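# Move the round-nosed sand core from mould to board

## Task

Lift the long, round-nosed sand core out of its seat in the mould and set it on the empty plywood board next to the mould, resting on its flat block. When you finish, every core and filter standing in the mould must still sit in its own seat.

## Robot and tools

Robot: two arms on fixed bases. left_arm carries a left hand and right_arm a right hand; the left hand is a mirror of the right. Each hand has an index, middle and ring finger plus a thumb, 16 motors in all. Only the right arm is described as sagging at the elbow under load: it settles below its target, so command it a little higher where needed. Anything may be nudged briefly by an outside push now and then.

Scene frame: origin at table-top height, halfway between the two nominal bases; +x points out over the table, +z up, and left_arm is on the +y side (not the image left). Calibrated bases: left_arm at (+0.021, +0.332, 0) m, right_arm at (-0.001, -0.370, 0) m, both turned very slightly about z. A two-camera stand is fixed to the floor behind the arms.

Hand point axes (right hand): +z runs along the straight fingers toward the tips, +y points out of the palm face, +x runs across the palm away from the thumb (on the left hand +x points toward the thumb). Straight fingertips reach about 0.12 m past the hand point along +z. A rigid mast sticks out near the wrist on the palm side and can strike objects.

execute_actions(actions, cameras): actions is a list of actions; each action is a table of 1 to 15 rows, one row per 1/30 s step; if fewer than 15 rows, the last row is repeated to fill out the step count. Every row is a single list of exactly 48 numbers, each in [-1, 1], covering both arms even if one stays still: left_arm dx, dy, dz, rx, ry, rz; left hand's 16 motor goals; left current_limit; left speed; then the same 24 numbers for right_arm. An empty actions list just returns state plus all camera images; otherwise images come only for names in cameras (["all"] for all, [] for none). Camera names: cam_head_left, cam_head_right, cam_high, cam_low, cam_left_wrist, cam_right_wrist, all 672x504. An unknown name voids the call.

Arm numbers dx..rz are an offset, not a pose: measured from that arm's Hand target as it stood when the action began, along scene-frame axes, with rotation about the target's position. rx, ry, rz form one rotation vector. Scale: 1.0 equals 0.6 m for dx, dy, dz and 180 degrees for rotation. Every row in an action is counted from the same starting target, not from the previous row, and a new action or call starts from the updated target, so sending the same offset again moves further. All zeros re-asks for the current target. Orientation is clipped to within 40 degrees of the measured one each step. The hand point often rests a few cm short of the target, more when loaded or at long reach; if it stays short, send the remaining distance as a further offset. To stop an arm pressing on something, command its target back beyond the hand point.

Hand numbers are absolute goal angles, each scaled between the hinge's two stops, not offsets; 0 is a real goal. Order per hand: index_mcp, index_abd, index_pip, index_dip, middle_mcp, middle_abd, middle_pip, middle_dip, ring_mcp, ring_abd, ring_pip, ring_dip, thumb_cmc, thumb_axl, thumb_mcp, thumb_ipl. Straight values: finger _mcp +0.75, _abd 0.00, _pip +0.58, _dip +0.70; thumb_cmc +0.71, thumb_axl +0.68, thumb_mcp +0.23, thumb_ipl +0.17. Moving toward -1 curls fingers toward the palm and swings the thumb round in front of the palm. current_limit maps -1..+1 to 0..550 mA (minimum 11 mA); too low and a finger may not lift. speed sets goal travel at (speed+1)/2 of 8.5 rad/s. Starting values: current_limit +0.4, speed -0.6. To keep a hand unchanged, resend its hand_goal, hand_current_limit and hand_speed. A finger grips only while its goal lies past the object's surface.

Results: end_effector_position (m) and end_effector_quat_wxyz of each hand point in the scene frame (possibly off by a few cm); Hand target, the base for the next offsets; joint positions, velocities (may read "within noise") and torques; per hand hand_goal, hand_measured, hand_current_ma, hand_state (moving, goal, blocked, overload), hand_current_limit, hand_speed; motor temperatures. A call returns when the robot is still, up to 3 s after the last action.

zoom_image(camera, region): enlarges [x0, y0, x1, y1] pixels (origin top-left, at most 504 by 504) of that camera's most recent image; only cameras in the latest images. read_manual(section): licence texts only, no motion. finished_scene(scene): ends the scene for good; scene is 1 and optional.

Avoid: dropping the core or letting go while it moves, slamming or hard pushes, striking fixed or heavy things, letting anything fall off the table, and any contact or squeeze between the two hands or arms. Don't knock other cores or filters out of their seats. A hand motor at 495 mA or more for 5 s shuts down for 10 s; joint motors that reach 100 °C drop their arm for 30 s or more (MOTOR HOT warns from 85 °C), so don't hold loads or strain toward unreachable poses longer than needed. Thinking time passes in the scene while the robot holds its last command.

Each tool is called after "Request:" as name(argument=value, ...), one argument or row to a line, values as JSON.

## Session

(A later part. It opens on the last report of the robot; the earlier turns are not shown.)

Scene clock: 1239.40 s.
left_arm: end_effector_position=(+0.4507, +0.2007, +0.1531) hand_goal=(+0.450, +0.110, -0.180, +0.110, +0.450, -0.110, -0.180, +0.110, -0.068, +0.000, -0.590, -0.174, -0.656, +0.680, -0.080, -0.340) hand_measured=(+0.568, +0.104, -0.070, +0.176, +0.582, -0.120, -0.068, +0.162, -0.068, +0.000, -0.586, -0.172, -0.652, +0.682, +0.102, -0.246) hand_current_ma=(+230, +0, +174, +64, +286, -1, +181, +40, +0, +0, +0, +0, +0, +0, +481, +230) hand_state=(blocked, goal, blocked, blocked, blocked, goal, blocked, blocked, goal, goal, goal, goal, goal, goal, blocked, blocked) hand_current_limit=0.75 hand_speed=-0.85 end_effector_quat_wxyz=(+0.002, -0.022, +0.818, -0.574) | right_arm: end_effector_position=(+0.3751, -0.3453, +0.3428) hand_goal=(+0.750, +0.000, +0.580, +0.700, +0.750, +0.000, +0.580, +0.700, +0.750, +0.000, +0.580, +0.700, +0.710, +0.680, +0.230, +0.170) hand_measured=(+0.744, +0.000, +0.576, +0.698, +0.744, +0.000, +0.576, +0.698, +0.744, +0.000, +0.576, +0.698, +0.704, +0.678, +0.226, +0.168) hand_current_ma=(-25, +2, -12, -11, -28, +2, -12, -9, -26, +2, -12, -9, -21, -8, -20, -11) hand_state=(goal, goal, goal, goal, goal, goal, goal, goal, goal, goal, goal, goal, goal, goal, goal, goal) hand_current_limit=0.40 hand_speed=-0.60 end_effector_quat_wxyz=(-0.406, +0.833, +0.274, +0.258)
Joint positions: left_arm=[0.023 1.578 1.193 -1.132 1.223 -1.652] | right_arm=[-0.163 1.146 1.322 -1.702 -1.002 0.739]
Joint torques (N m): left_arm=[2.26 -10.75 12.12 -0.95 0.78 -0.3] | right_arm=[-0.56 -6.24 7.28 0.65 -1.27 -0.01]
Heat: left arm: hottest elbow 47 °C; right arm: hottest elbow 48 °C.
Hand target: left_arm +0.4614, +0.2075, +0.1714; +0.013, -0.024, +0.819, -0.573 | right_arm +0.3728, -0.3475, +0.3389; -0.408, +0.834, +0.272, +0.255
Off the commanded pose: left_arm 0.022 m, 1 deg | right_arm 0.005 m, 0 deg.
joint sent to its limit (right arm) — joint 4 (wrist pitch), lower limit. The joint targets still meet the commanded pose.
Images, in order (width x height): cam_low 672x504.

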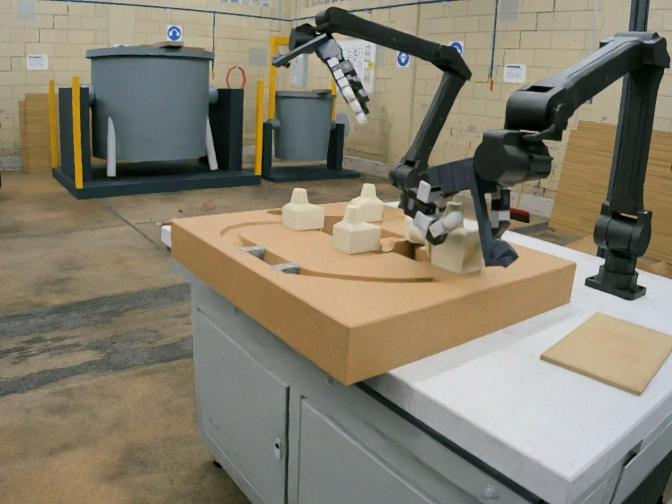

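Request:
execute_actions(
  actions=[
    [[0.008,0,0.02,0,0,0,0.45,0.11,-0.18,0.11,0.45,-0.11,-0.18,0.11,-0.068,0,-0.591,-0.174,-0.657,0.68,-0.08,-0.34,0.75,-0.85,0,0,0,0,0,0,0.75,0,0.58,0.7,0.75,0,0.58,0.7,0.75,0,0.58,0.7,0.71,0.68,0.23,0.17,0.4,-0.6],[0.012,0,0.04,0,0,0,0.45,0.11,-0.18,0.11,0.45,-0.11,-0.18,0.11,-0.068,0,-0.591,-0.174,-0.657,0.68,-0.08,-0.34,0.75,-0.85,0,0,0,0,0,0,0.75,0,0.58,0.7,0.75,0,0.58,0.7,0.75,0,0.58,0.7,0.71,0.68,0.23,0.17,0.4,-0.6]],
  ],
  cameras=["cam_low"],
)

Request:
zoom_image(
  camera="cam_low",
  region=[370, 110, 500, 280],
)

Scene clock: 1244.83 s.
left_arm: end_effector_position=(+0.4433, +0.2046, +0.1588) hand_goal=(+0.450, +0.110, -0.180, +0.110, +0.450, -0.110, -0.180, +0.110, -0.068, +0.000, -0.590, -0.174, -0.656, +0.680, -0.080, -0.340) hand_measured=(+0.566, +0.104, -0.070, +0.176, +0.578, -0.120, -0.068, +0.162, -0.068, +0.000, -0.586, -0.172, -0.650, +0.682, +0.102, -0.246) hand_current_ma=(+220, +0, +174, +64, +269, -1, +181, +40, +0, +0, +0, +0, +1, +0, +481, +230) hand_state=(blocked, goal, blocked, blocked, blocked, goal, blocked, blocked, goal, goal, goal, goal, goal, goal, blocked, blocked) hand_current_limit=0.75 hand_speed=-0.85 end_effector_quat_wxyz=(-0.018, -0.036, +0.826, -0.563) | right_arm: end_effector_position=(+0.3751, -0.3453, +0.3428) hand_goal=(+0.750, +0.000, +0.580, +0.700, +0.750, +0.000, +0.580, +0.700, +0.750, +0.000, +0.580, +0.700, +0.710, +0.680, +0.230, +0.170) hand_measured=(+0.744, +0.000, +0.576, +0.698, +0.744, +0.000, +0.576, +0.698, +0.744, +0.000, +0.576, +0.698, +0.704, +0.678, +0.226, +0.168) hand_current_ma=(-25, +2, -12, -11, -28, +2, -12, -9, -26, +2, -12, -9, -21, -8, -20, -11) hand_state=(goal, goal, goal, goal, goal, goal, goal, goal, goal, goal, goal, goal, goal, goal, goal, goal) hand_current_limit=0.40 hand_speed=-0.60 end_effector_quat_wxyz=(-0.406, +0.833, +0.274, +0.258)
Joint positions: left_arm=[0.024 1.578 1.216 -1.205 1.196 -1.652] | right_arm=[-0.163 1.146 1.322 -1.702 -1.002 0.739]
Joint torques (N m): left_arm=[2.26 -11.11 15.13 -0.65 1.8 -0.3] | right_arm=[-0.56 -6.3 7.27 0.65 -1.27 -0.02]
Heat: left arm: hottest elbow 47 °C; right arm: hottest elbow 48 °C.
Hand target: left_arm +0.4686, +0.2075, +0.1954; +0.013, -0.024, +0.819, -0.573 | right_arm +0.3728, -0.3475, +0.3389; -0.408, +0.834, +0.272, +0.255
Off the commanded pose: left_arm 0.045 m, 4 deg | right_arm 0.005 m, 0 deg.
joint sent to its limit (right arm) — joint 4 (wrist pitch), lower limit. The joint targets still meet the commanded pose.
Images, in order (width x height): cam_low 672x504.

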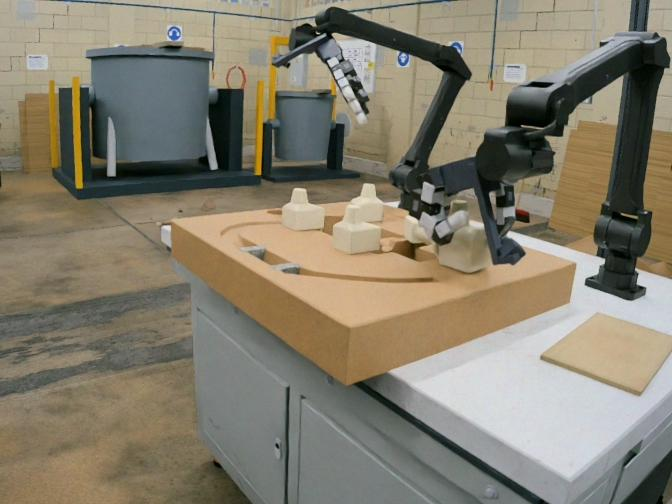

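Scaled by 2.965 from the camera's 672x504 image, which has a finer 960x720 frame.

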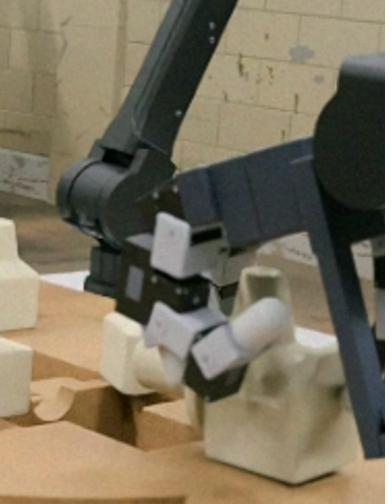

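Request:
execute_actions(
  actions=[
    [[0.008,0,0.02,0,0,0,0.45,0.11,-0.18,0.11,0.45,-0.11,-0.18,0.11,-0.068,0,-0.591,-0.174,-0.657,0.68,-0.08,-0.34,0.75,-0.85,0,0,0,0,0,0,0.75,0,0.58,0.7,0.75,0,0.58,0.7,0.75,0,0.58,0.7,0.71,0.68,0.23,0.17,0.4,-0.6],[0.015,0,0.05,0,0,0,0.45,0.11,-0.18,0.11,0.45,-0.11,-0.18,0.11,-0.068,0,-0.591,-0.174,-0.657,0.68,-0.08,-0.34,0.75,-0.85,0,0,0,0,0,0,0.75,0,0.58,0.7,0.75,0,0.58,0.7,0.75,0,0.58,0.7,0.71,0.68,0.23,0.17,0.4,-0.6]],
  ],
  cameras=["cam_low", "cam_head_left"],
)

Request:
zoom_image(
  camera="cam_low",
  region=[370, 110, 500, 280],
)

Request:
zoom_image(
  camera="cam_head_left",
  region=[300, 185, 390, 265],
)

Scene clock: 1252.20 s.
left_arm: end_effector_position=(+0.4554, +0.2051, +0.1900) hand_goal=(+0.450, +0.110, -0.180, +0.110, +0.450, -0.110, -0.180, +0.110, -0.068, +0.000, -0.590, -0.174, -0.656, +0.680, -0.080, -0.340) hand_measured=(+0.566, +0.104, -0.070, +0.176, +0.576, -0.120, -0.068, +0.162, -0.068, +0.000, -0.586, -0.172, -0.648, +0.684, +0.102, -0.246) hand_current_ma=(+219, +0, +174, +64, +264, -1, +181, +40, +0, +0, +0, +0, +1, +0, +481, +230) hand_state=(blocked, goal, blocked, blocked, blocked, goal, blocked, blocked, goal, goal, goal, goal, goal, goal, blocked, blocked) hand_current_limit=0.75 hand_speed=-0.85 end_effector_quat_wxyz=(-0.015, -0.035, +0.826, -0.562) | right_arm: end_effector_position=(+0.3751, -0.3453, +0.3428) hand_goal=(+0.750, +0.000, +0.580, +0.700, +0.750, +0.000, +0.580, +0.700, +0.750, +0.000, +0.580, +0.700, +0.710, +0.680, +0.230, +0.170) hand_measured=(+0.744, +0.000, +0.576, +0.698, +0.744, +0.000, +0.576, +0.698, +0.744, +0.000, +0.576, +0.698, +0.704, +0.678, +0.226, +0.168) hand_current_ma=(-25, +2, -12, -11, -28, +2, -12, -9, -26, +2, -12, -9, -21, -8, -20, -11) hand_state=(goal, goal, goal, goal, goal, goal, goal, goal, goal, goal, goal, goal, goal, goal, goal, goal) hand_current_limit=0.40 hand_speed=-0.60 end_effector_quat_wxyz=(-0.406, +0.833, +0.274, +0.258)
Joint positions: left_arm=[0.024 1.578 1.303 -1.285 1.194 -1.652] | right_arm=[-0.163 1.146 1.322 -1.702 -1.002 0.739]
Joint torques (N m): left_arm=[2.14 -10.99 15.36 -0.64 1.86 -0.32] | right_arm=[-0.62 -6.24 7.28 0.65 -1.27 -0.01]
Heat: left arm: hottest elbow 49 °C; right arm: hottest elbow 48 °C.
Hand target: left_arm +0.4776, +0.2074, +0.2254; +0.013, -0.024, +0.819, -0.573 | right_arm +0.3728, -0.3475, +0.3389; -0.408, +0.834, +0.272, +0.255
Off the commanded pose: left_arm 0.042 m, 4 deg | right_arm 0.005 m, 0 deg.
joint sent to its limit (right arm) — joint 4 (wrist pitch), lower limit. The joint targets still meet the commanded pose.
Images, in order (width x height): cam_head_left 672x504, cam_low 672x504.

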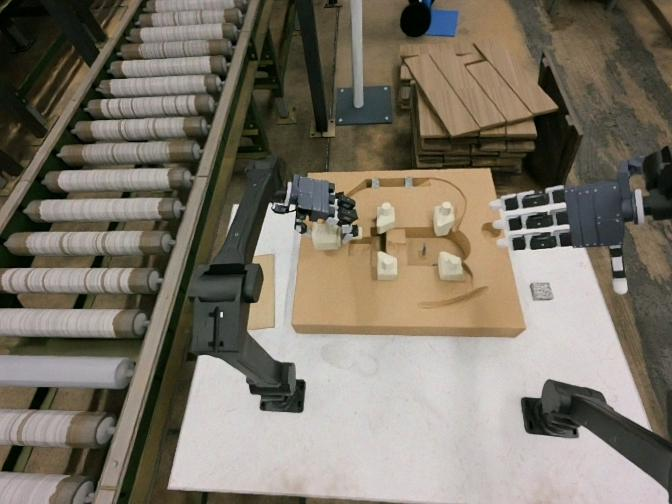

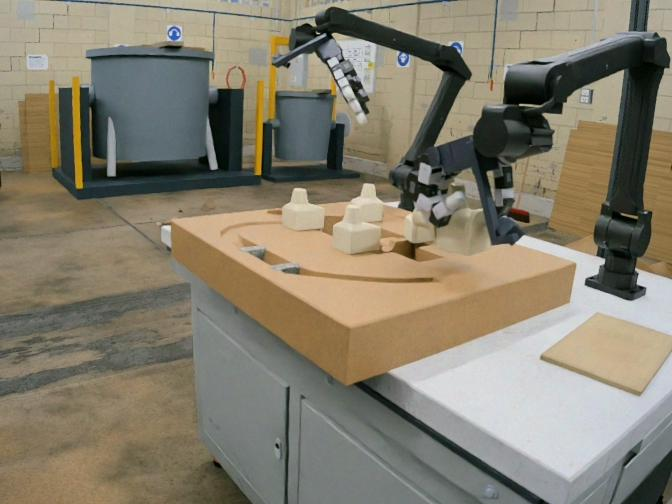

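Scaled by 2.965 from the camera's 672x504 image, which has a finer 960x720 frame.

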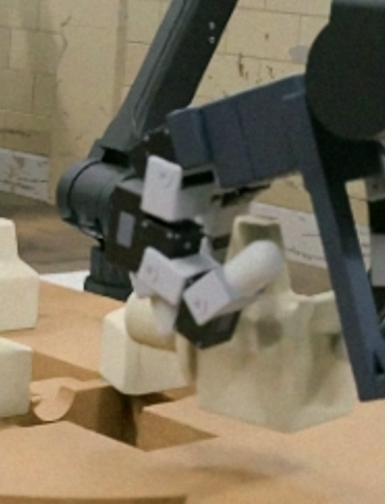

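Scaled by 5.600 from the camera's 672x504 image, which has a finer 960x720 frame.

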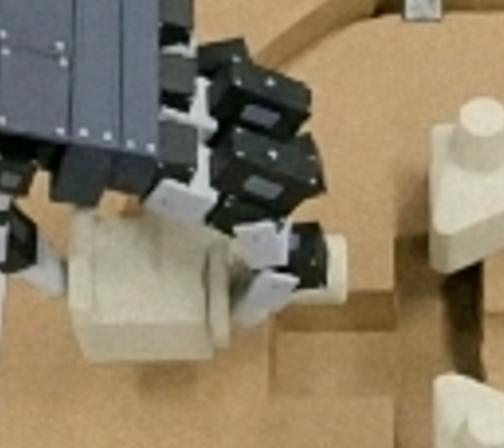

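Request:
execute_actions(
  actions=[
    [[0,0,0.03,0,0,0,0.45,0.11,-0.18,0.11,0.45,-0.11,-0.18,0.11,-0.068,0,-0.591,-0.174,-0.657,0.68,-0.08,-0.34,0.75,-0.85,0,0,0,0,0,0,0.75,0,0.58,0.7,0.75,0,0.58,0.7,0.75,0,0.58,0.7,0.71,0.68,0.23,0.17,0.4,-0.6]],
    [[-0.025,0.057,0.01,0,0,0.028,0.45,0.11,-0.18,0.11,0.45,-0.11,-0.18,0.11,-0.068,0,-0.591,-0.174,-0.657,0.68,-0.08,-0.34,0.75,-0.85,0,0,0,0,0,0,0.75,0,0.58,0.7,0.75,0,0.58,0.7,0.75,0,0.58,0.7,0.71,0.68,0.23,0.17,0.4,-0.6]],
    [[-0.025,0.057,0,0,0,0.028,0.45,0.11,-0.18,0.11,0.45,-0.11,-0.18,0.11,-0.068,0,-0.591,-0.174,-0.657,0.68,-0.08,-0.34,0.75,-0.85,0,0,0,0,0,0,0.75,0,0.58,0.7,0.75,0,0.58,0.7,0.75,0,0.58,0.7,0.71,0.68,0.23,0.17,0.4,-0.6]],
  ],
  cameras=["cam_low", "cam_head_left"],
)

Scene clock: 1269.73 s.
left_arm: end_effector_position=(+0.4478, +0.2781, +0.2219) hand_goal=(+0.450, +0.110, -0.180, +0.110, +0.450, -0.110, -0.180, +0.110, -0.068, +0.000, -0.590, -0.174, -0.656, +0.680, -0.080, -0.340) hand_measured=(+0.566, +0.106, -0.070, +0.176, +0.574, -0.118, -0.068, +0.162, -0.068, +0.000, -0.586, -0.172, -0.646, +0.686, +0.102, -0.246) hand_current_ma=(+218, +0, +174, +64, +252, -1, +181, +40, +0, +0, +0, +0, +2, +1, +481, +230) hand_state=(blocked, goal, blocked, blocked, blocked, goal, blocked, blocked, goal, goal, goal, goal, goal, goal, blocked, blocked) hand_current_limit=0.75 hand_speed=-0.85 end_effector_quat_wxyz=(+0.046, -0.101, +0.821, -0.560) | right_arm: end_effector_position=(+0.3751, -0.3453, +0.3428) hand_goal=(+0.750, +0.000, +0.580, +0.700, +0.750, +0.000, +0.580, +0.700, +0.750, +0.000, +0.580, +0.700, +0.710, +0.680, +0.230, +0.170) hand_measured=(+0.744, +0.000, +0.576, +0.698, +0.744, +0.000, +0.576, +0.698, +0.744, +0.000, +0.576, +0.698, +0.704, +0.678, +0.226, +0.168) hand_current_ma=(-25, +2, -12, -11, -28, +2, -12, -9, -26, +2, -12, -9, -21, -8, -20, -11) hand_state=(goal, goal, goal, goal, goal, goal, goal, goal, goal, goal, goal, goal, goal, goal, goal, goal) hand_current_limit=0.40 hand_speed=-0.60 end_effector_quat_wxyz=(-0.406, +0.833, +0.274, +0.258)
Joint positions: left_arm=[0.199 1.48 1.28 -1.321 1.193 -1.665] | right_arm=[-0.163 1.146 1.322 -1.702 -1.002 0.739]
Joint torques (N m): left_arm=[1.61 -12.22 10.91 -0.32 1.9 -0.4] | right_arm=[-0.56 -6.24 7.28 0.65 -1.27 -0.02]
Heat: left arm: hottest elbow 54 °C; right arm: hottest elbow 48 °C.
Hand target: left_arm +0.4478, +0.2759, +0.2494; +0.063, -0.096, +0.814, -0.569 | right_arm +0.3728, -0.3475, +0.3389; -0.408, +0.834, +0.272, +0.255
Off the commanded pose: left_arm 0.028 m, 2 deg | right_arm 0.005 m, 0 deg.
joint sent to its limit (right arm) — joint 4 (wrist pitch), lower limit. The joint targets still meet the commanded pose.
Images, in order (width x height): cam_head_left 672x504, cam_low 672x504.

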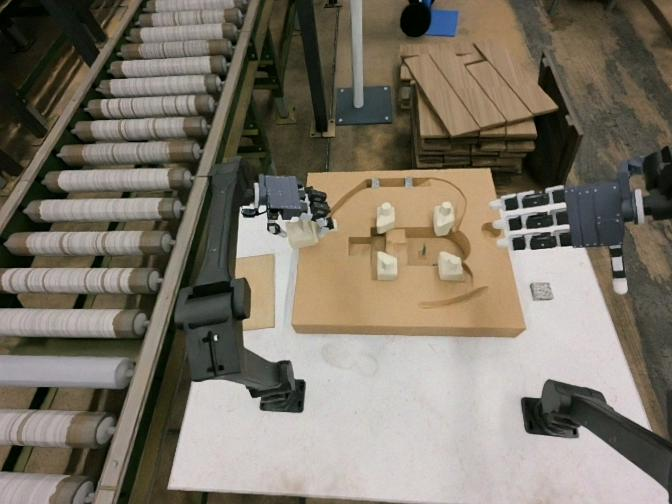

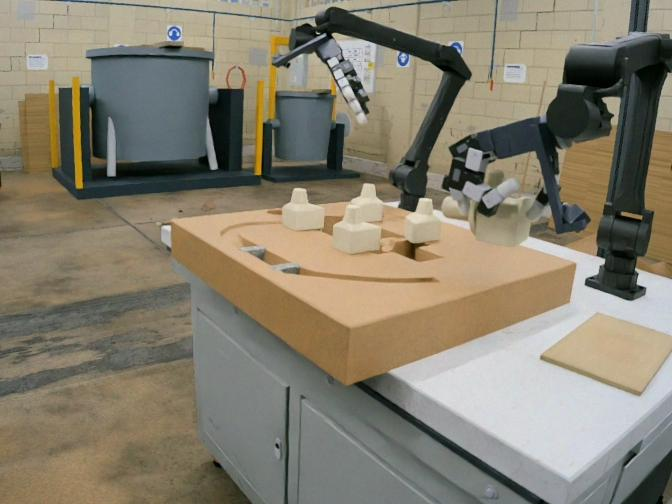

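Request:
execute_actions(
  actions=[
    [[-0.035,0.06,0,0,0,0.033,0.45,0.11,-0.18,0.11,0.45,-0.11,-0.18,0.11,-0.068,0,-0.591,-0.174,-0.657,0.68,-0.08,-0.34,0.75,-0.85,0,0,0,0,0,0,0.75,0,0.58,0.7,0.75,0,0.58,0.7,0.75,0,0.58,0.7,0.71,0.68,0.23,0.17,0.4,-0.6]],
    [[-0.038,0.065,0,0,0,0.033,0.45,0.11,-0.18,0.11,0.45,-0.11,-0.18,0.11,-0.068,0,-0.591,-0.174,-0.657,0.68,-0.08,-0.34,0.75,-0.85,0,0,0,0,0,0,0.75,0,0.58,0.7,0.75,0,0.58,0.7,0.75,0,0.58,0.7,0.71,0.68,0.23,0.17,0.4,-0.6]],
    [[-0.038,0.065,0,0,0,0.033,0.45,0.11,-0.18,0.11,0.45,-0.11,-0.18,0.11,-0.068,0,-0.591,-0.174,-0.657,0.68,-0.08,-0.34,0.75,-0.85,0,0,0,0,0,0,0.75,0,0.58,0.7,0.75,0,0.58,0.7,0.75,0,0.58,0.7,0.71,0.68,0.23,0.17,0.4,-0.6]],
  ],
  cameras=["cam_low", "cam_head_left"],
)

Scene clock: 1277.47 s.
left_arm: end_effector_position=(+0.3785, +0.3906, +0.2271) hand_goal=(+0.450, +0.110, -0.180, +0.110, +0.450, -0.110, -0.180, +0.110, -0.068, +0.000, -0.590, -0.174, -0.656, +0.680, -0.080, -0.340) hand_measured=(+0.564, +0.106, -0.070, +0.176, +0.572, -0.120, -0.068, +0.162, -0.068, +0.000, -0.586, -0.172, -0.644, +0.686, +0.104, -0.246) hand_current_ma=(+217, +0, +174, +64, +242, -1, +181, +40, +0, +0, +0, +0, +2, +1, +481, +230) hand_state=(blocked, goal, blocked, blocked, blocked, goal, blocked, blocked, goal, goal, goal, goal, goal, goal, blocked, blocked) hand_current_limit=0.75 hand_speed=-0.85 end_effector_quat_wxyz=(+0.132, -0.231, +0.794, -0.547) | right_arm: end_effector_position=(+0.3751, -0.3453, +0.3428) hand_goal=(+0.750, +0.000, +0.580, +0.700, +0.750, +0.000, +0.580, +0.700, +0.750, +0.000, +0.580, +0.700, +0.710, +0.680, +0.230, +0.170) hand_measured=(+0.744, +0.000, +0.576, +0.698, +0.744, +0.000, +0.576, +0.698, +0.744, +0.000, +0.576, +0.698, +0.704, +0.678, +0.226, +0.168) hand_current_ma=(-25, +2, -12, -11, -28, +2, -12, -9, -26, +2, -12, -9, -21, -8, -20, -11) hand_state=(goal, goal, goal, goal, goal, goal, goal, goal, goal, goal, goal, goal, goal, goal, goal, goal) hand_current_limit=0.40 hand_speed=-0.60 end_effector_quat_wxyz=(-0.406, +0.833, +0.274, +0.258)
Joint positions: left_arm=[0.546 1.317 1.13 -1.411 1.194 -1.586] | right_arm=[-0.163 1.146 1.322 -1.702 -1.002 0.739]
Joint torques (N m): left_arm=[1.55 -8.82 11.22 -0.76 1.89 -0.21] | right_arm=[-0.62 -6.3 7.28 0.65 -1.27 -0.02]
Motor temperatures (°C): left_arm=[27 29 54 26 36 26] | right_arm=[25 28 48 25 31 23]
Heat: left arm: hottest elbow 54 °C; right arm: hottest elbow 48 °C.
Hand target: left_arm +0.3811, +0.3899, +0.2494; +0.151, -0.221, +0.789, -0.553 | right_arm +0.3728, -0.3475, +0.3389; -0.408, +0.834, +0.272, +0.255
Off the commanded pose: left_arm 0.022 m, 3 deg | right_arm 0.005 m, 0 deg.
joint sent to its limit (right arm) — joint 4 (wrist pitch), lower limit. The joint targets still meet the commanded pose.
Images, in order (width x height): cam_head_left 672x504, cam_low 672x504.

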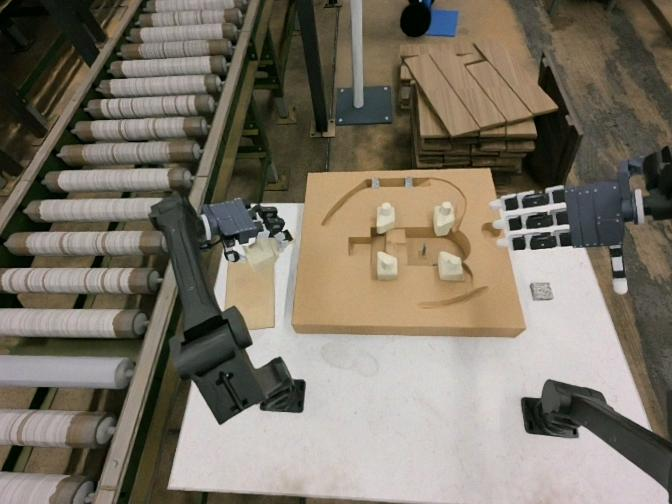

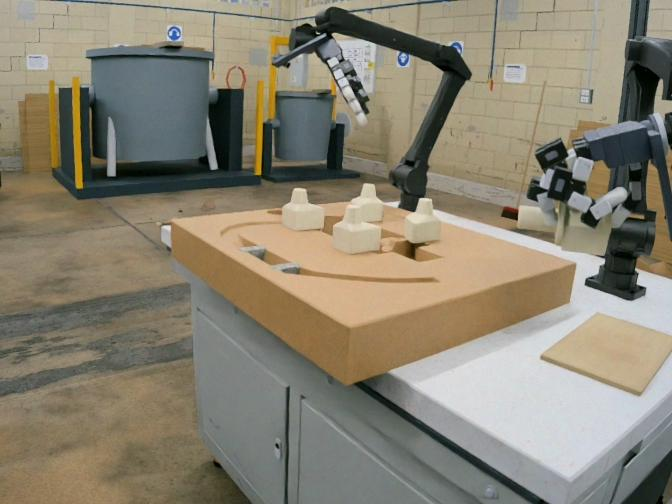

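Request:
execute_actions(
  actions=[
    [[-0.037,0.07,0,0,0,0.033,0.45,0.11,-0.18,0.11,0.45,-0.11,-0.18,0.11,-0.068,0,-0.591,-0.174,-0.657,0.68,-0.08,-0.34,0.75,-0.85,0,0,0,0,0,0,0.75,0,0.58,0.7,0.75,0,0.58,0.7,0.75,0,0.58,0.7,0.71,0.68,0.23,0.17,0.4,-0.6]],
    [[-0.037,0.075,-0.02,0,0,0.033,0.45,0.11,-0.18,0.11,0.45,-0.11,-0.18,0.11,-0.068,0,-0.591,-0.174,-0.657,0.68,-0.08,-0.34,0.75,-0.85,0,0,0,0,0,0,0.75,0,0.58,0.7,0.75,0,0.58,0.7,0.75,0,0.58,0.7,0.71,0.68,0.23,0.17,0.4,-0.6]],
    [[0,0,-0.06,0,0,0,0.45,0.11,-0.18,0.11,0.45,-0.11,-0.18,0.11,-0.068,0,-0.591,-0.174,-0.657,0.68,-0.08,-0.34,0.75,-0.85,0,0,0,0,0,0,0.75,0,0.58,0.7,0.75,0,0.58,0.7,0.75,0,0.58,0.7,0.71,0.68,0.23,0.17,0.4,-0.6]],
  ],
  cameras=["cam_low", "cam_head_left","cam_high","cam_head_right"],
)

Request:
zoom_image(
  camera="cam_high",
  region=[450, 130, 620, 310],
)

Request:
zoom_image(
  camera="cam_head_left",
  region=[190, 190, 320, 350],
)

Request:
zoom_image(
  camera="cam_low",
  region=[480, 80, 672, 420],
)

Scene clock: 1288.53 s.
left_arm: end_effector_position=(+0.3300, +0.4743, +0.1883) hand_goal=(+0.450, +0.110, -0.180, +0.110, +0.450, -0.110, -0.180, +0.110, -0.068, +0.000, -0.590, -0.174, -0.656, +0.680, -0.080, -0.340) hand_measured=(+0.564, +0.106, -0.070, +0.176, +0.570, -0.120, -0.068, +0.162, -0.068, +0.000, -0.586, -0.172, -0.644, +0.686, +0.104, -0.246) hand_current_ma=(+211, +0, +174, +64, +238, -1, +181, +40, +0, +0, +0, +0, +2, +1, +481, +230) hand_state=(blocked, goal, blocked, blocked, blocked, goal, blocked, blocked, goal, goal, goal, goal, goal, goal, blocked, blocked) hand_current_limit=0.75 hand_speed=-0.85 end_effector_quat_wxyz=(+0.190, -0.309, +0.765, -0.532) | right_arm: end_effector_position=(+0.3751, -0.3453, +0.3428) hand_goal=(+0.750, +0.000, +0.580, +0.700, +0.750, +0.000, +0.580, +0.700, +0.750, +0.000, +0.580, +0.700, +0.710, +0.680, +0.230, +0.170) hand_measured=(+0.744, +0.000, +0.576, +0.698, +0.744, +0.000, +0.576, +0.698, +0.744, +0.000, +0.576, +0.698, +0.704, +0.678, +0.226, +0.168) hand_current_ma=(-25, +2, -12, -11, -28, +2, -12, -9, -26, +2, -12, -9, -21, -8, -20, -11) hand_state=(goal, goal, goal, goal, goal, goal, goal, goal, goal, goal, goal, goal, goal, goal, goal, goal) hand_current_limit=0.40 hand_speed=-0.60 end_effector_quat_wxyz=(-0.406, +0.833, +0.274, +0.258)
Joint positions: left_arm=[0.834 1.351 1.049 -1.504 1.189 -1.358] | right_arm=[-0.163 1.146 1.322 -1.702 -1.002 0.739]
Joint torques (N m): left_arm=[1.26 -7.41 10.06 -0.51 1.78 -0.21] | right_arm=[-0.62 -6.24 7.28 0.65 -1.27 -0.02]
Heat: left arm: hottest elbow 54 °C; right arm: hottest elbow 48 °C.
Hand target: left_arm +0.3367, +0.4769, +0.2014; +0.207, -0.302, +0.762, -0.534 | right_arm +0.3728, -0.3475, +0.3389; -0.408, +0.834, +0.272, +0.255
Off the commanded pose: left_arm 0.015 m, 2 deg | right_arm 0.005 m, 0 deg.
joint sent to its limit (right arm) — joint 4 (wrist pitch), lower limit. The joint targets still meet the commanded pose.
Images, in order (width x height): cam_head_left 672x504, cam_head_right 672x504, cam_high 672x504, cam_low 672x504.

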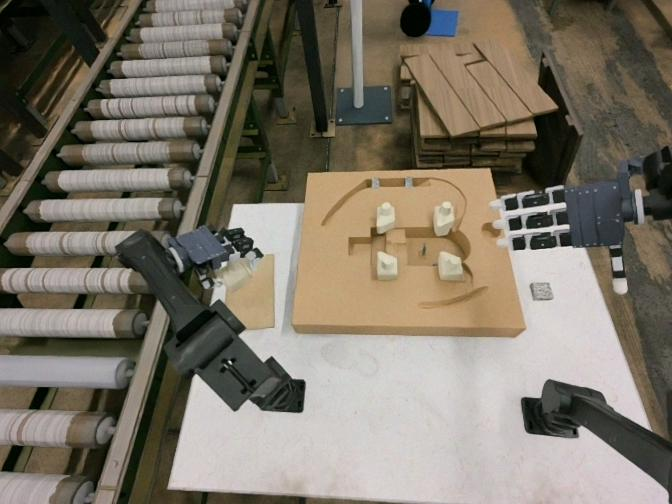

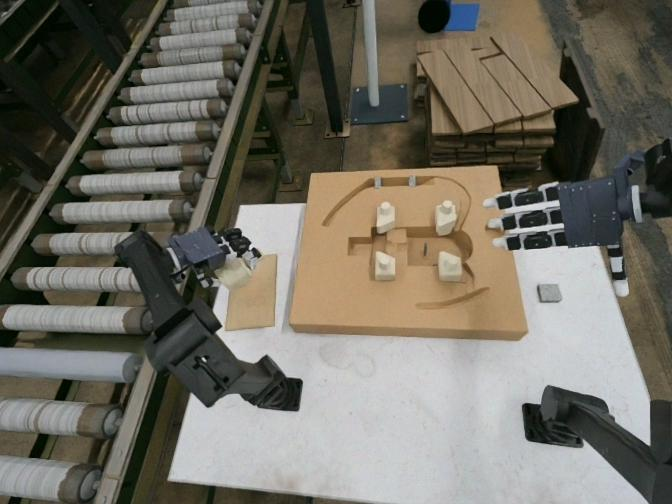

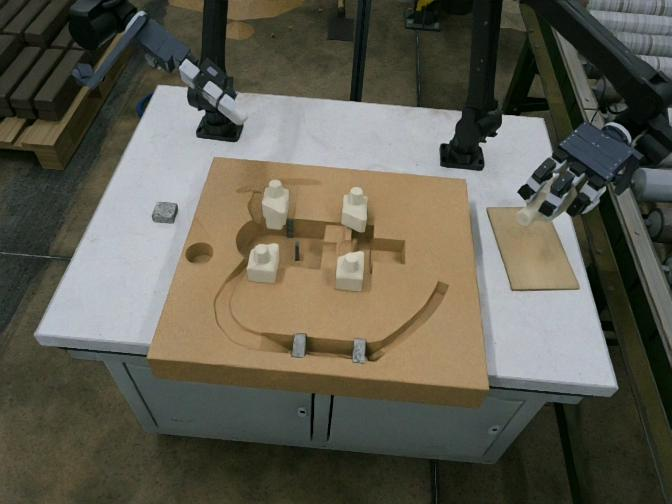

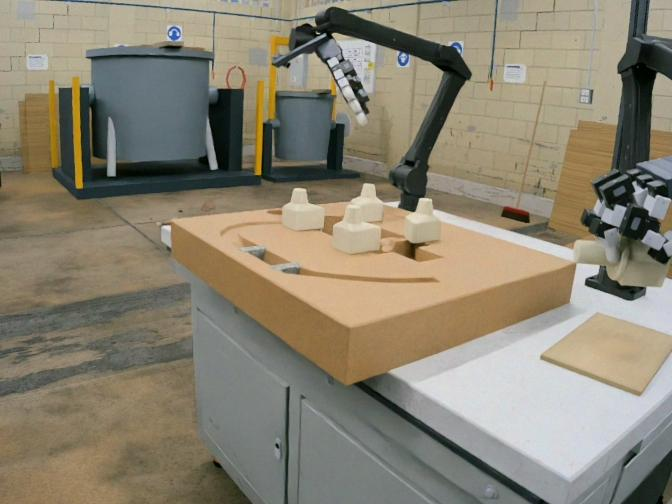

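Scaled by 2.800 from the camera's 672x504 image, which has a finer 960x720 frame.

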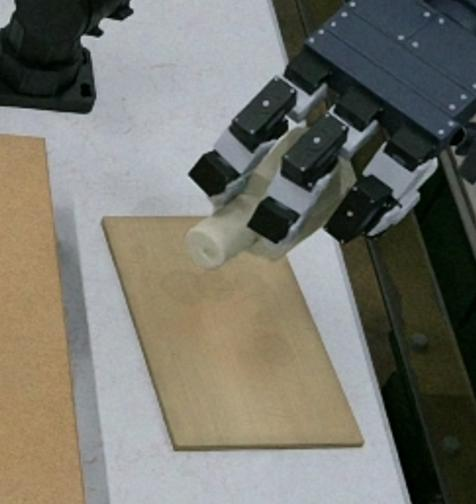

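Scaled by 3.150 from the camera's 672x504 image, which has a finer 960x720 frame.

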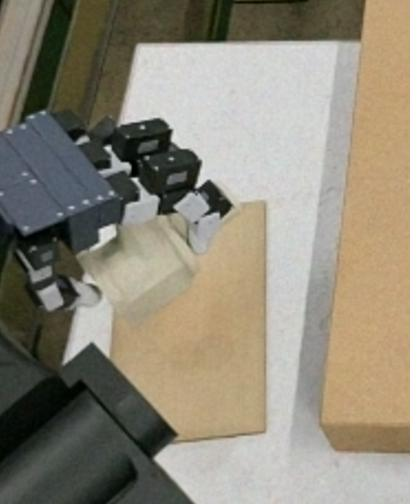

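Scaled by 1.482 from the camera's 672x504 image, which has a finer 960x720 frame.

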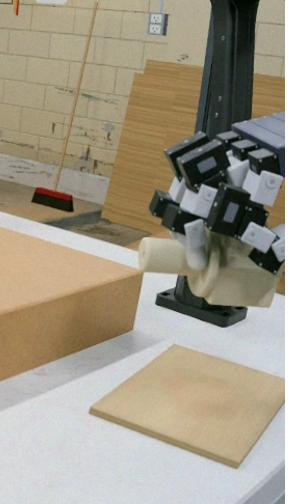

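Request:
zoom_image(
  camera="cam_high",
  region=[500, 100, 672, 400],
)

Request:
zoom_image(
  camera="cam_head_left",
  region=[60, 180, 300, 460],
)

Scaled by 1.680 from the camera's 672x504 image, which has a finer 960x720 frame.

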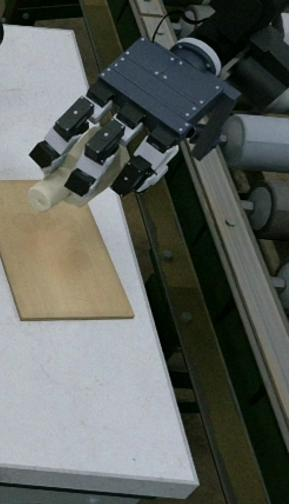

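Scaled by 1.800 from the camera's 672x504 image, which has a finer 960x720 frame.

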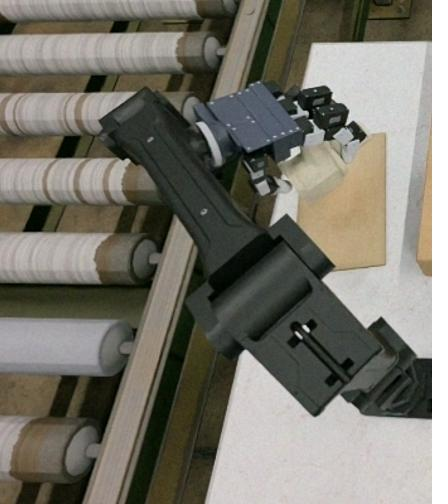

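Request:
execute_actions(
  actions=[
    [[-0.002,0.015,-0.04,0,0,0,0.45,0.11,-0.18,0.11,0.45,-0.11,-0.18,0.11,-0.068,0,-0.591,-0.174,-0.657,0.68,-0.08,-0.34,0.75,-0.85,0,0,0,0,0,0,0.75,0,0.58,0.7,0.75,0,0.58,0.7,0.75,0,0.58,0.7,0.71,0.68,0.23,0.17,0.4,-0.6]],
    [[0,0,-0.04,0,0,0,0.45,0.11,-0.18,0.11,0.45,-0.11,-0.18,0.11,-0.068,0,-0.591,-0.174,-0.657,0.68,-0.08,-0.34,0.75,-0.85,0,0,0,0,0,0,0.75,0,0.58,0.7,0.75,0,0.58,0.7,0.75,0,0.58,0.7,0.71,0.68,0.23,0.17,0.4,-0.6]],
  ],
  cameras=["cam_low", "cam_head_left","cam_high","cam_left_wrist"],
)

Request:
zoom_image(
  camera="cam_low",
  region=[480, 140, 672, 420],
)

Request:
zoom_image(
  camera="cam_high",
  region=[450, 130, 620, 310],
)

Scene clock: 1351.07 s.
left_arm: end_effector_position=(+0.3308, +0.4794, +0.1433) hand_goal=(+0.450, +0.110, -0.180, +0.110, +0.450, -0.110, -0.180, +0.110, -0.068, +0.000, -0.590, -0.174, -0.656, +0.680, -0.080, -0.340) hand_measured=(+0.564, +0.106, -0.070, +0.176, +0.570, -0.120, -0.068, +0.162, -0.068, +0.000, -0.586, -0.172, -0.644, +0.686, +0.104, -0.246) hand_current_ma=(+211, +0, +174, +64, +238, -1, +181, +40, +0, +0, +0, +0, +2, +1, +481, +230) hand_state=(blocked, goal, blocked, blocked, blocked, goal, blocked, blocked, goal, goal, goal, goal, goal, goal, blocked, blocked) hand_current_limit=0.75 hand_speed=-0.85 end_effector_quat_wxyz=(+0.190, -0.301, +0.768, -0.532) | right_arm: end_effector_position=(+0.3751, -0.3453, +0.3428) hand_goal=(+0.750, +0.000, +0.580, +0.700, +0.750, +0.000, +0.580, +0.700, +0.750, +0.000, +0.580, +0.700, +0.710, +0.680, +0.230, +0.170) hand_measured=(+0.744, +0.000, +0.576, +0.698, +0.744, +0.000, +0.576, +0.698, +0.744, +0.000, +0.576, +0.698, +0.704, +0.678, +0.226, +0.168) hand_current_ma=(-25, +2, -12, -11, -28, +2, -12, -9, -26, +2, -12, -9, -21, -8, -20, -11) hand_state=(goal, goal, goal, goal, goal, goal, goal, goal, goal, goal, goal, goal, goal, goal, goal, goal) hand_current_limit=0.40 hand_speed=-0.60 end_effector_quat_wxyz=(-0.406, +0.833, +0.274, +0.258)
Joint positions: left_arm=[0.841 1.416 0.986 -1.416 1.185 -1.305] | right_arm=[-0.163 1.146 1.322 -1.702 -1.002 0.739]
Joint torques (N m): left_arm=[2.26 -7.88 9.28 -0.57 1.76 -0.21] | right_arm=[-0.56 -6.3 7.27 0.65 -1.27 -0.01]
Heat: left arm: hottest elbow 51 °C; right arm: hottest elbow 48 °C.
Hand target: left_arm +0.3355, +0.4860, +0.1534; +0.207, -0.302, +0.762, -0.534 | right_arm +0.3728, -0.3475, +0.3389; -0.408, +0.834, +0.272, +0.255
Off the commanded pose: left_arm 0.013 m, 2 deg | right_arm 0.005 m, 0 deg.
joint sent to its limit (right arm) — joint 4 (wrist pitch), lower limit. The joint targets still meet the commanded pose.
Images, in order (width x height): cam_head_left 672x504, cam_high 672x504, cam_low 672x504, cam_left_wrist 672x504.

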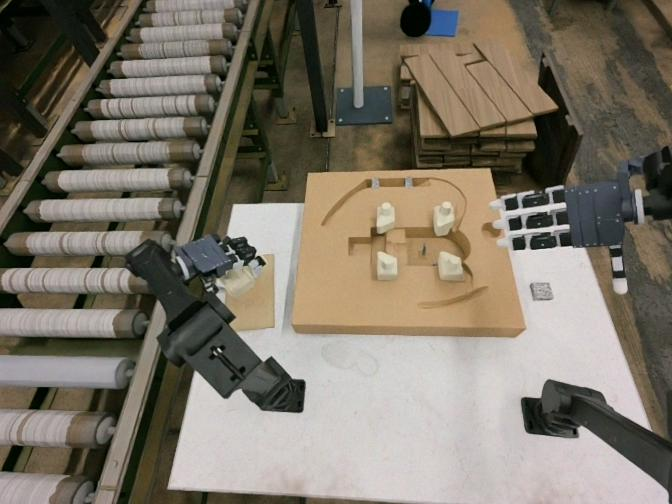

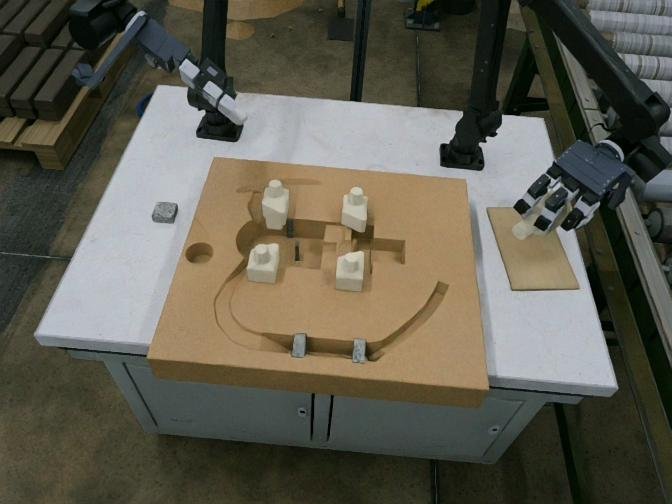

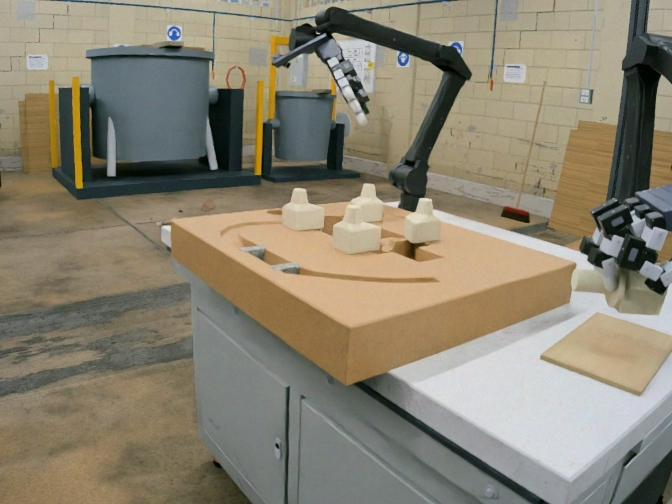

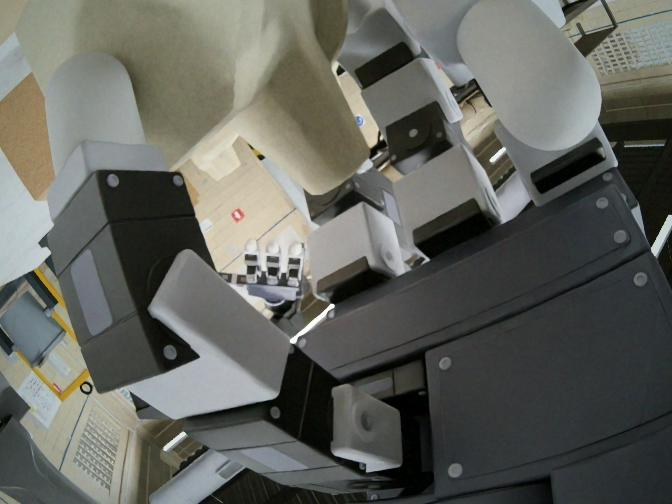

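Scaled by 1.800 from the camera's 672x504 image, which has a finer 960x720 frame.

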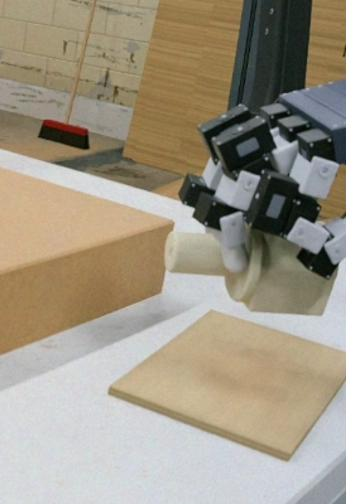

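Scaled by 2.800 from the camera's 672x504 image, which has a finer 960x720 frame.

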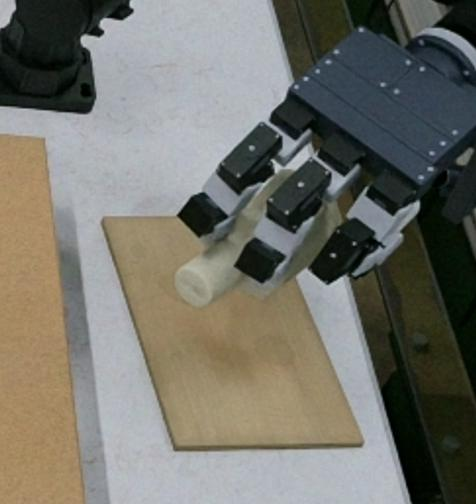

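Request:
execute_actions(
  actions=[
    [[0,0.003,-0.04,0,0,0,0.45,0.11,-0.18,0.11,0.45,-0.11,-0.18,0.11,-0.068,0,-0.591,-0.174,-0.657,0.68,-0.08,-0.34,0.75,-0.85,0,0,0,0,0,0,0.75,0,0.58,0.7,0.75,0,0.58,0.7,0.75,0,0.58,0.7,0.71,0.68,0.23,0.17,0.4,-0.6]],
    [[0,0,-0.035,0,0,0,0.45,0.11,-0.18,0.11,0.45,-0.11,-0.18,0.11,-0.068,0,-0.591,-0.174,-0.657,0.68,-0.08,-0.34,0.75,-0.85,0,0,0,0,0,0,0.75,0,0.58,0.7,0.75,0,0.58,0.7,0.75,0,0.58,0.7,0.71,0.68,0.23,0.17,0.4,-0.6]],
  ],
  cameras=["cam_low", "cam_head_left","cam_high"],
)

Request:
zoom_image(
  camera="cam_low",
  region=[480, 170, 672, 420],
)

Request:
zoom_image(
  camera="cam_high",
  region=[450, 130, 620, 310],
)

Request:
zoom_image(
  camera="cam_head_left",
  region=[190, 210, 310, 350],
)

Scene clock: 1360.33 s.
left_arm: end_effector_position=(+0.3308, +0.4811, +0.0996) hand_goal=(+0.450, +0.110, -0.180, +0.110, +0.450, -0.110, -0.180, +0.110, -0.068, +0.000, -0.590, -0.174, -0.656, +0.680, -0.080, -0.340) hand_measured=(+0.564, +0.106, -0.070, +0.176, +0.570, -0.120, -0.068, +0.162, -0.068, +0.000, -0.586, -0.172, -0.644, +0.686, +0.104, -0.246) hand_current_ma=(+211, +0, +174, +64, +238, -1, +181, +40, +0, +0, +0, +0, +2, +1, +481, +230) hand_state=(blocked, goal, blocked, blocked, blocked, goal, blocked, blocked, goal, goal, goal, goal, goal, goal, blocked, blocked) hand_current_limit=0.75 hand_speed=-0.85 end_effector_quat_wxyz=(+0.192, -0.300, +0.769, -0.531) | right_arm: end_effector_position=(+0.3751, -0.3453, +0.3428) hand_goal=(+0.750, +0.000, +0.580, +0.700, +0.750, +0.000, +0.580, +0.700, +0.750, +0.000, +0.580, +0.700, +0.710, +0.680, +0.230, +0.170) hand_measured=(+0.744, +0.000, +0.576, +0.698, +0.744, +0.000, +0.576, +0.698, +0.744, +0.000, +0.576, +0.698, +0.704, +0.678, +0.226, +0.168) hand_current_ma=(-25, +2, -12, -11, -28, +2, -12, -9, -26, +2, -12, -9, -21, -8, -20, -11) hand_state=(goal, goal, goal, goal, goal, goal, goal, goal, goal, goal, goal, goal, goal, goal, goal, goal) hand_current_limit=0.40 hand_speed=-0.60 end_effector_quat_wxyz=(-0.406, +0.833, +0.274, +0.258)
Joint positions: left_arm=[0.844 1.479 0.922 -1.296 1.184 -1.294] | right_arm=[-0.163 1.146 1.322 -1.702 -1.002 0.739]
Joint torques (N m): left_arm=[2.2 -8.06 8.53 -0.57 1.74 -0.22] | right_arm=[-0.56 -6.3 7.28 0.65 -1.27 -0.01]
Motor temperatures (°C): left_arm=[27 29 49 26 40 25] | right_arm=[25 28 48 25 31 23]
Heat: left arm: hottest elbow 49 °C; right arm: hottest elbow 48 °C.
Hand target: left_arm +0.3354, +0.4877, +0.1084; +0.207, -0.302, +0.762, -0.534 | right_arm +0.3728, -0.3475, +0.3389; -0.408, +0.834, +0.272, +0.255
Off the commanded pose: left_arm 0.012 m, 2 deg | right_arm 0.005 m, 0 deg.
joint sent to its limit (right arm) — joint 4 (wrist pitch), lower limit. The joint targets still meet the commanded pose.
Images, in order (width x height): cam_head_left 672x504, cam_high 672x504, cam_low 672x504.

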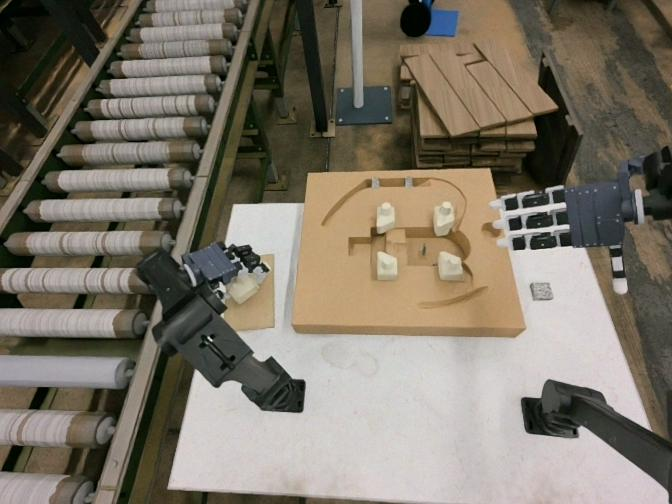

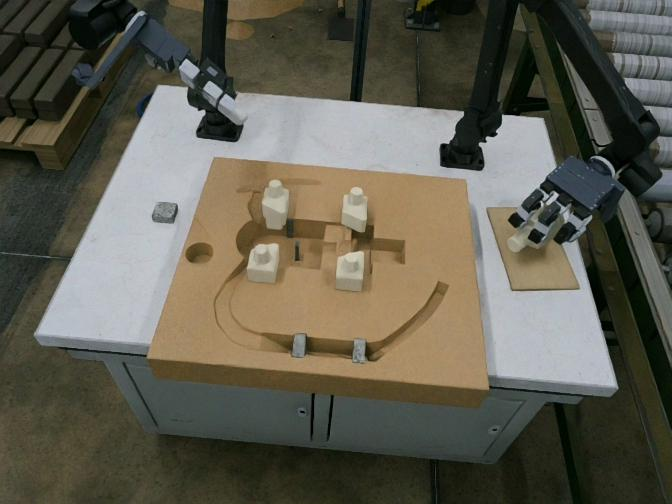

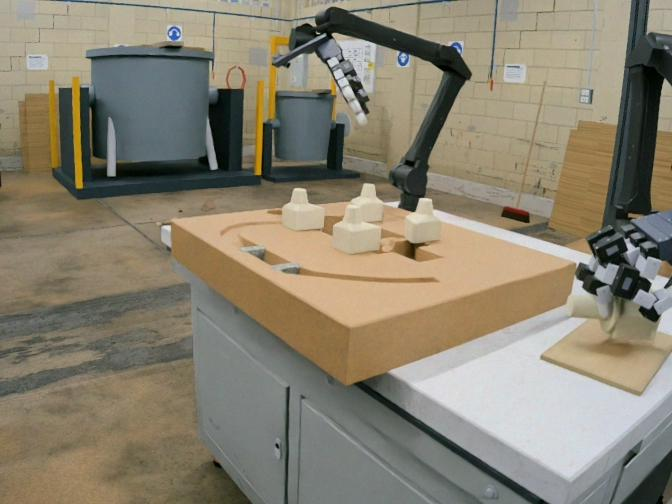

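Scaled by 2.016 from the camera's 672x504 image, which has a finer 960x720 frame.

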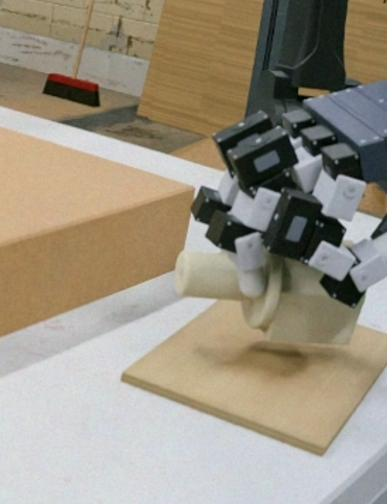

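Scaled by 2.800 from the camera's 672x504 image, which has a finer 960x720 frame.

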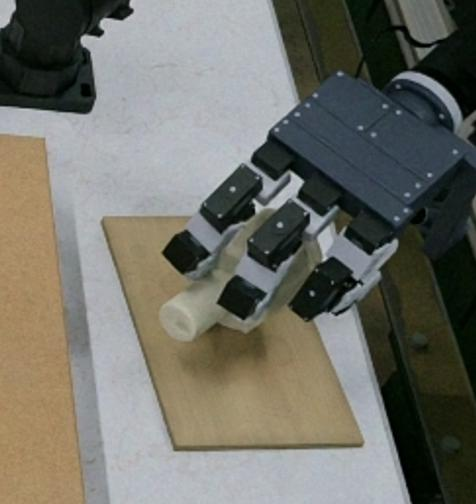

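Scaled by 3.600 from the camera's 672x504 image, which has a finer 960x720 frame.

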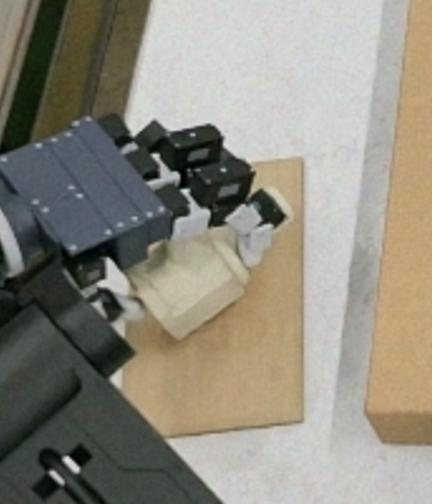

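Request:
execute_actions(
  actions=[
    [[0,0,-0.01,0,0,0,0.45,0.11,-0.18,0.11,0.45,-0.11,-0.18,0.11,-0.068,0,-0.591,-0.174,-0.657,0.68,-0.08,-0.34,0.75,-0.85,0,0,0,0,0,0,0.75,0,0.58,0.7,0.75,0,0.58,0.7,0.75,0,0.58,0.7,0.71,0.68,0.23,0.17,0.4,-0.6]],
    [[0,0,-0.01,0,0,0,0.45,0.11,-0.18,0.11,0.45,-0.11,-0.18,0.11,-0.068,0,-0.591,-0.174,-0.657,0.68,-0.08,-0.34,0.75,-0.85,0,0,0,0,0,0,0.75,0,0.58,0.7,0.75,0,0.58,0.7,0.75,0,0.58,0.7,0.71,0.68,0.23,0.17,0.4,-0.6]],
  ],
  cameras=["cam_low","cam_high"],
)

Scene clock: 1376.50 s.
left_arm: end_effector_position=(+0.3315, +0.4819, +0.0894) hand_goal=(+0.450, +0.110, -0.180, +0.110, +0.450, -0.110, -0.180, +0.110, -0.068, +0.000, -0.590, -0.174, -0.656, +0.680, -0.080, -0.340) hand_measured=(+0.564, +0.106, -0.070, +0.176, +0.570, -0.120, -0.068, +0.162, -0.068, +0.000, -0.586, -0.172, -0.644, +0.686, +0.104, -0.246) hand_current_ma=(+211, +0, +174, +64, +238, -1, +181, +40, +0, +0, +0, +0, +2, +1, +481, +230) hand_state=(blocked, goal, blocked, blocked, blocked, goal, blocked, blocked, goal, goal, goal, goal, goal, goal, blocked, blocked) hand_current_limit=0.75 hand_speed=-0.85 end_effector_quat_wxyz=(+0.194, -0.298, +0.770, -0.530) | right_arm: end_effector_position=(+0.3751, -0.3453, +0.3428) hand_goal=(+0.750, +0.000, +0.580, +0.700, +0.750, +0.000, +0.580, +0.700, +0.750, +0.000, +0.580, +0.700, +0.710, +0.680, +0.230, +0.170) hand_measured=(+0.744, +0.000, +0.576, +0.698, +0.744, +0.000, +0.576, +0.698, +0.744, +0.000, +0.576, +0.698, +0.704, +0.678, +0.226, +0.168) hand_current_ma=(-25, +2, -12, -11, -28, +2, -12, -9, -26, +2, -12, -9, -21, -8, -20, -11) hand_state=(goal, goal, goal, goal, goal, goal, goal, goal, goal, goal, goal, goal, goal, goal, goal, goal) hand_current_limit=0.40 hand_speed=-0.60 end_effector_quat_wxyz=(-0.406, +0.833, +0.274, +0.258)
Joint positions: left_arm=[0.844 1.493 0.908 -1.26 1.184 -1.294] | right_arm=[-0.163 1.146 1.322 -1.702 -1.002 0.739]
Joint torques (N m): left_arm=[2.26 -7.82 8.17 -0.55 1.75 -0.24] | right_arm=[-0.56 -6.24 7.27 0.65 -1.27 -0.01]
Heat: left arm: hottest elbow 48 °C; right arm: hottest elbow 48 °C.
Hand target: left_arm +0.3354, +0.4877, +0.0963; +0.207, -0.302, +0.762, -0.534 | right_arm +0.3728, -0.3475, +0.3389; -0.408, +0.834, +0.272, +0.255
Off the commanded pose: left_arm 0.010 m, 2 deg | right_arm 0.005 m, 0 deg.
joint sent to its limit (right arm) — joint 4 (wrist pitch), lower limit. The joint targets still meet the commanded pose.
Images, in order (width x height): cam_high 672x504, cam_low 672x504.

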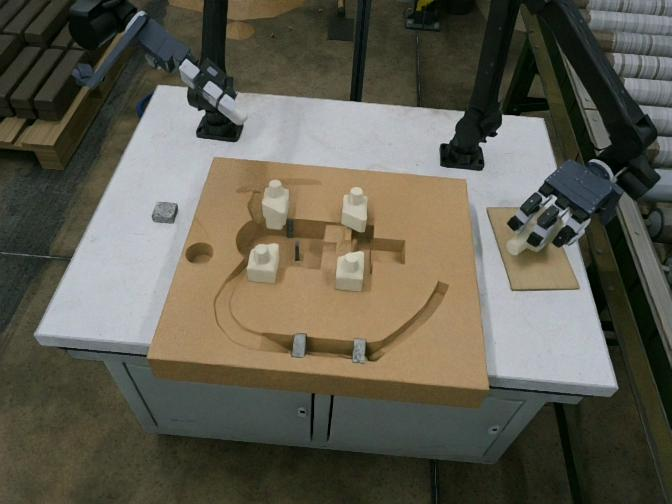

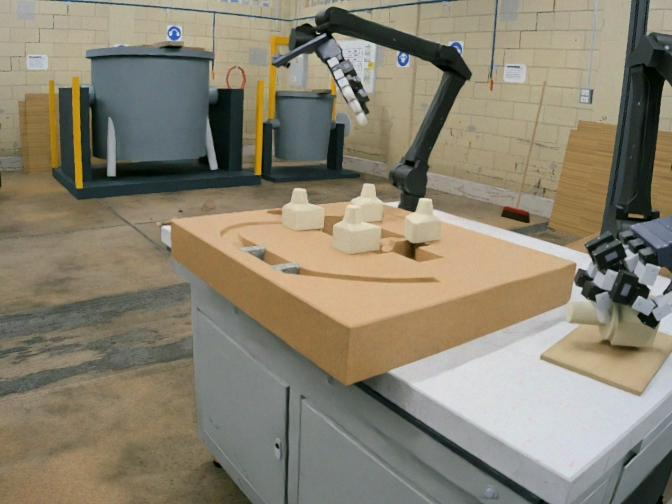

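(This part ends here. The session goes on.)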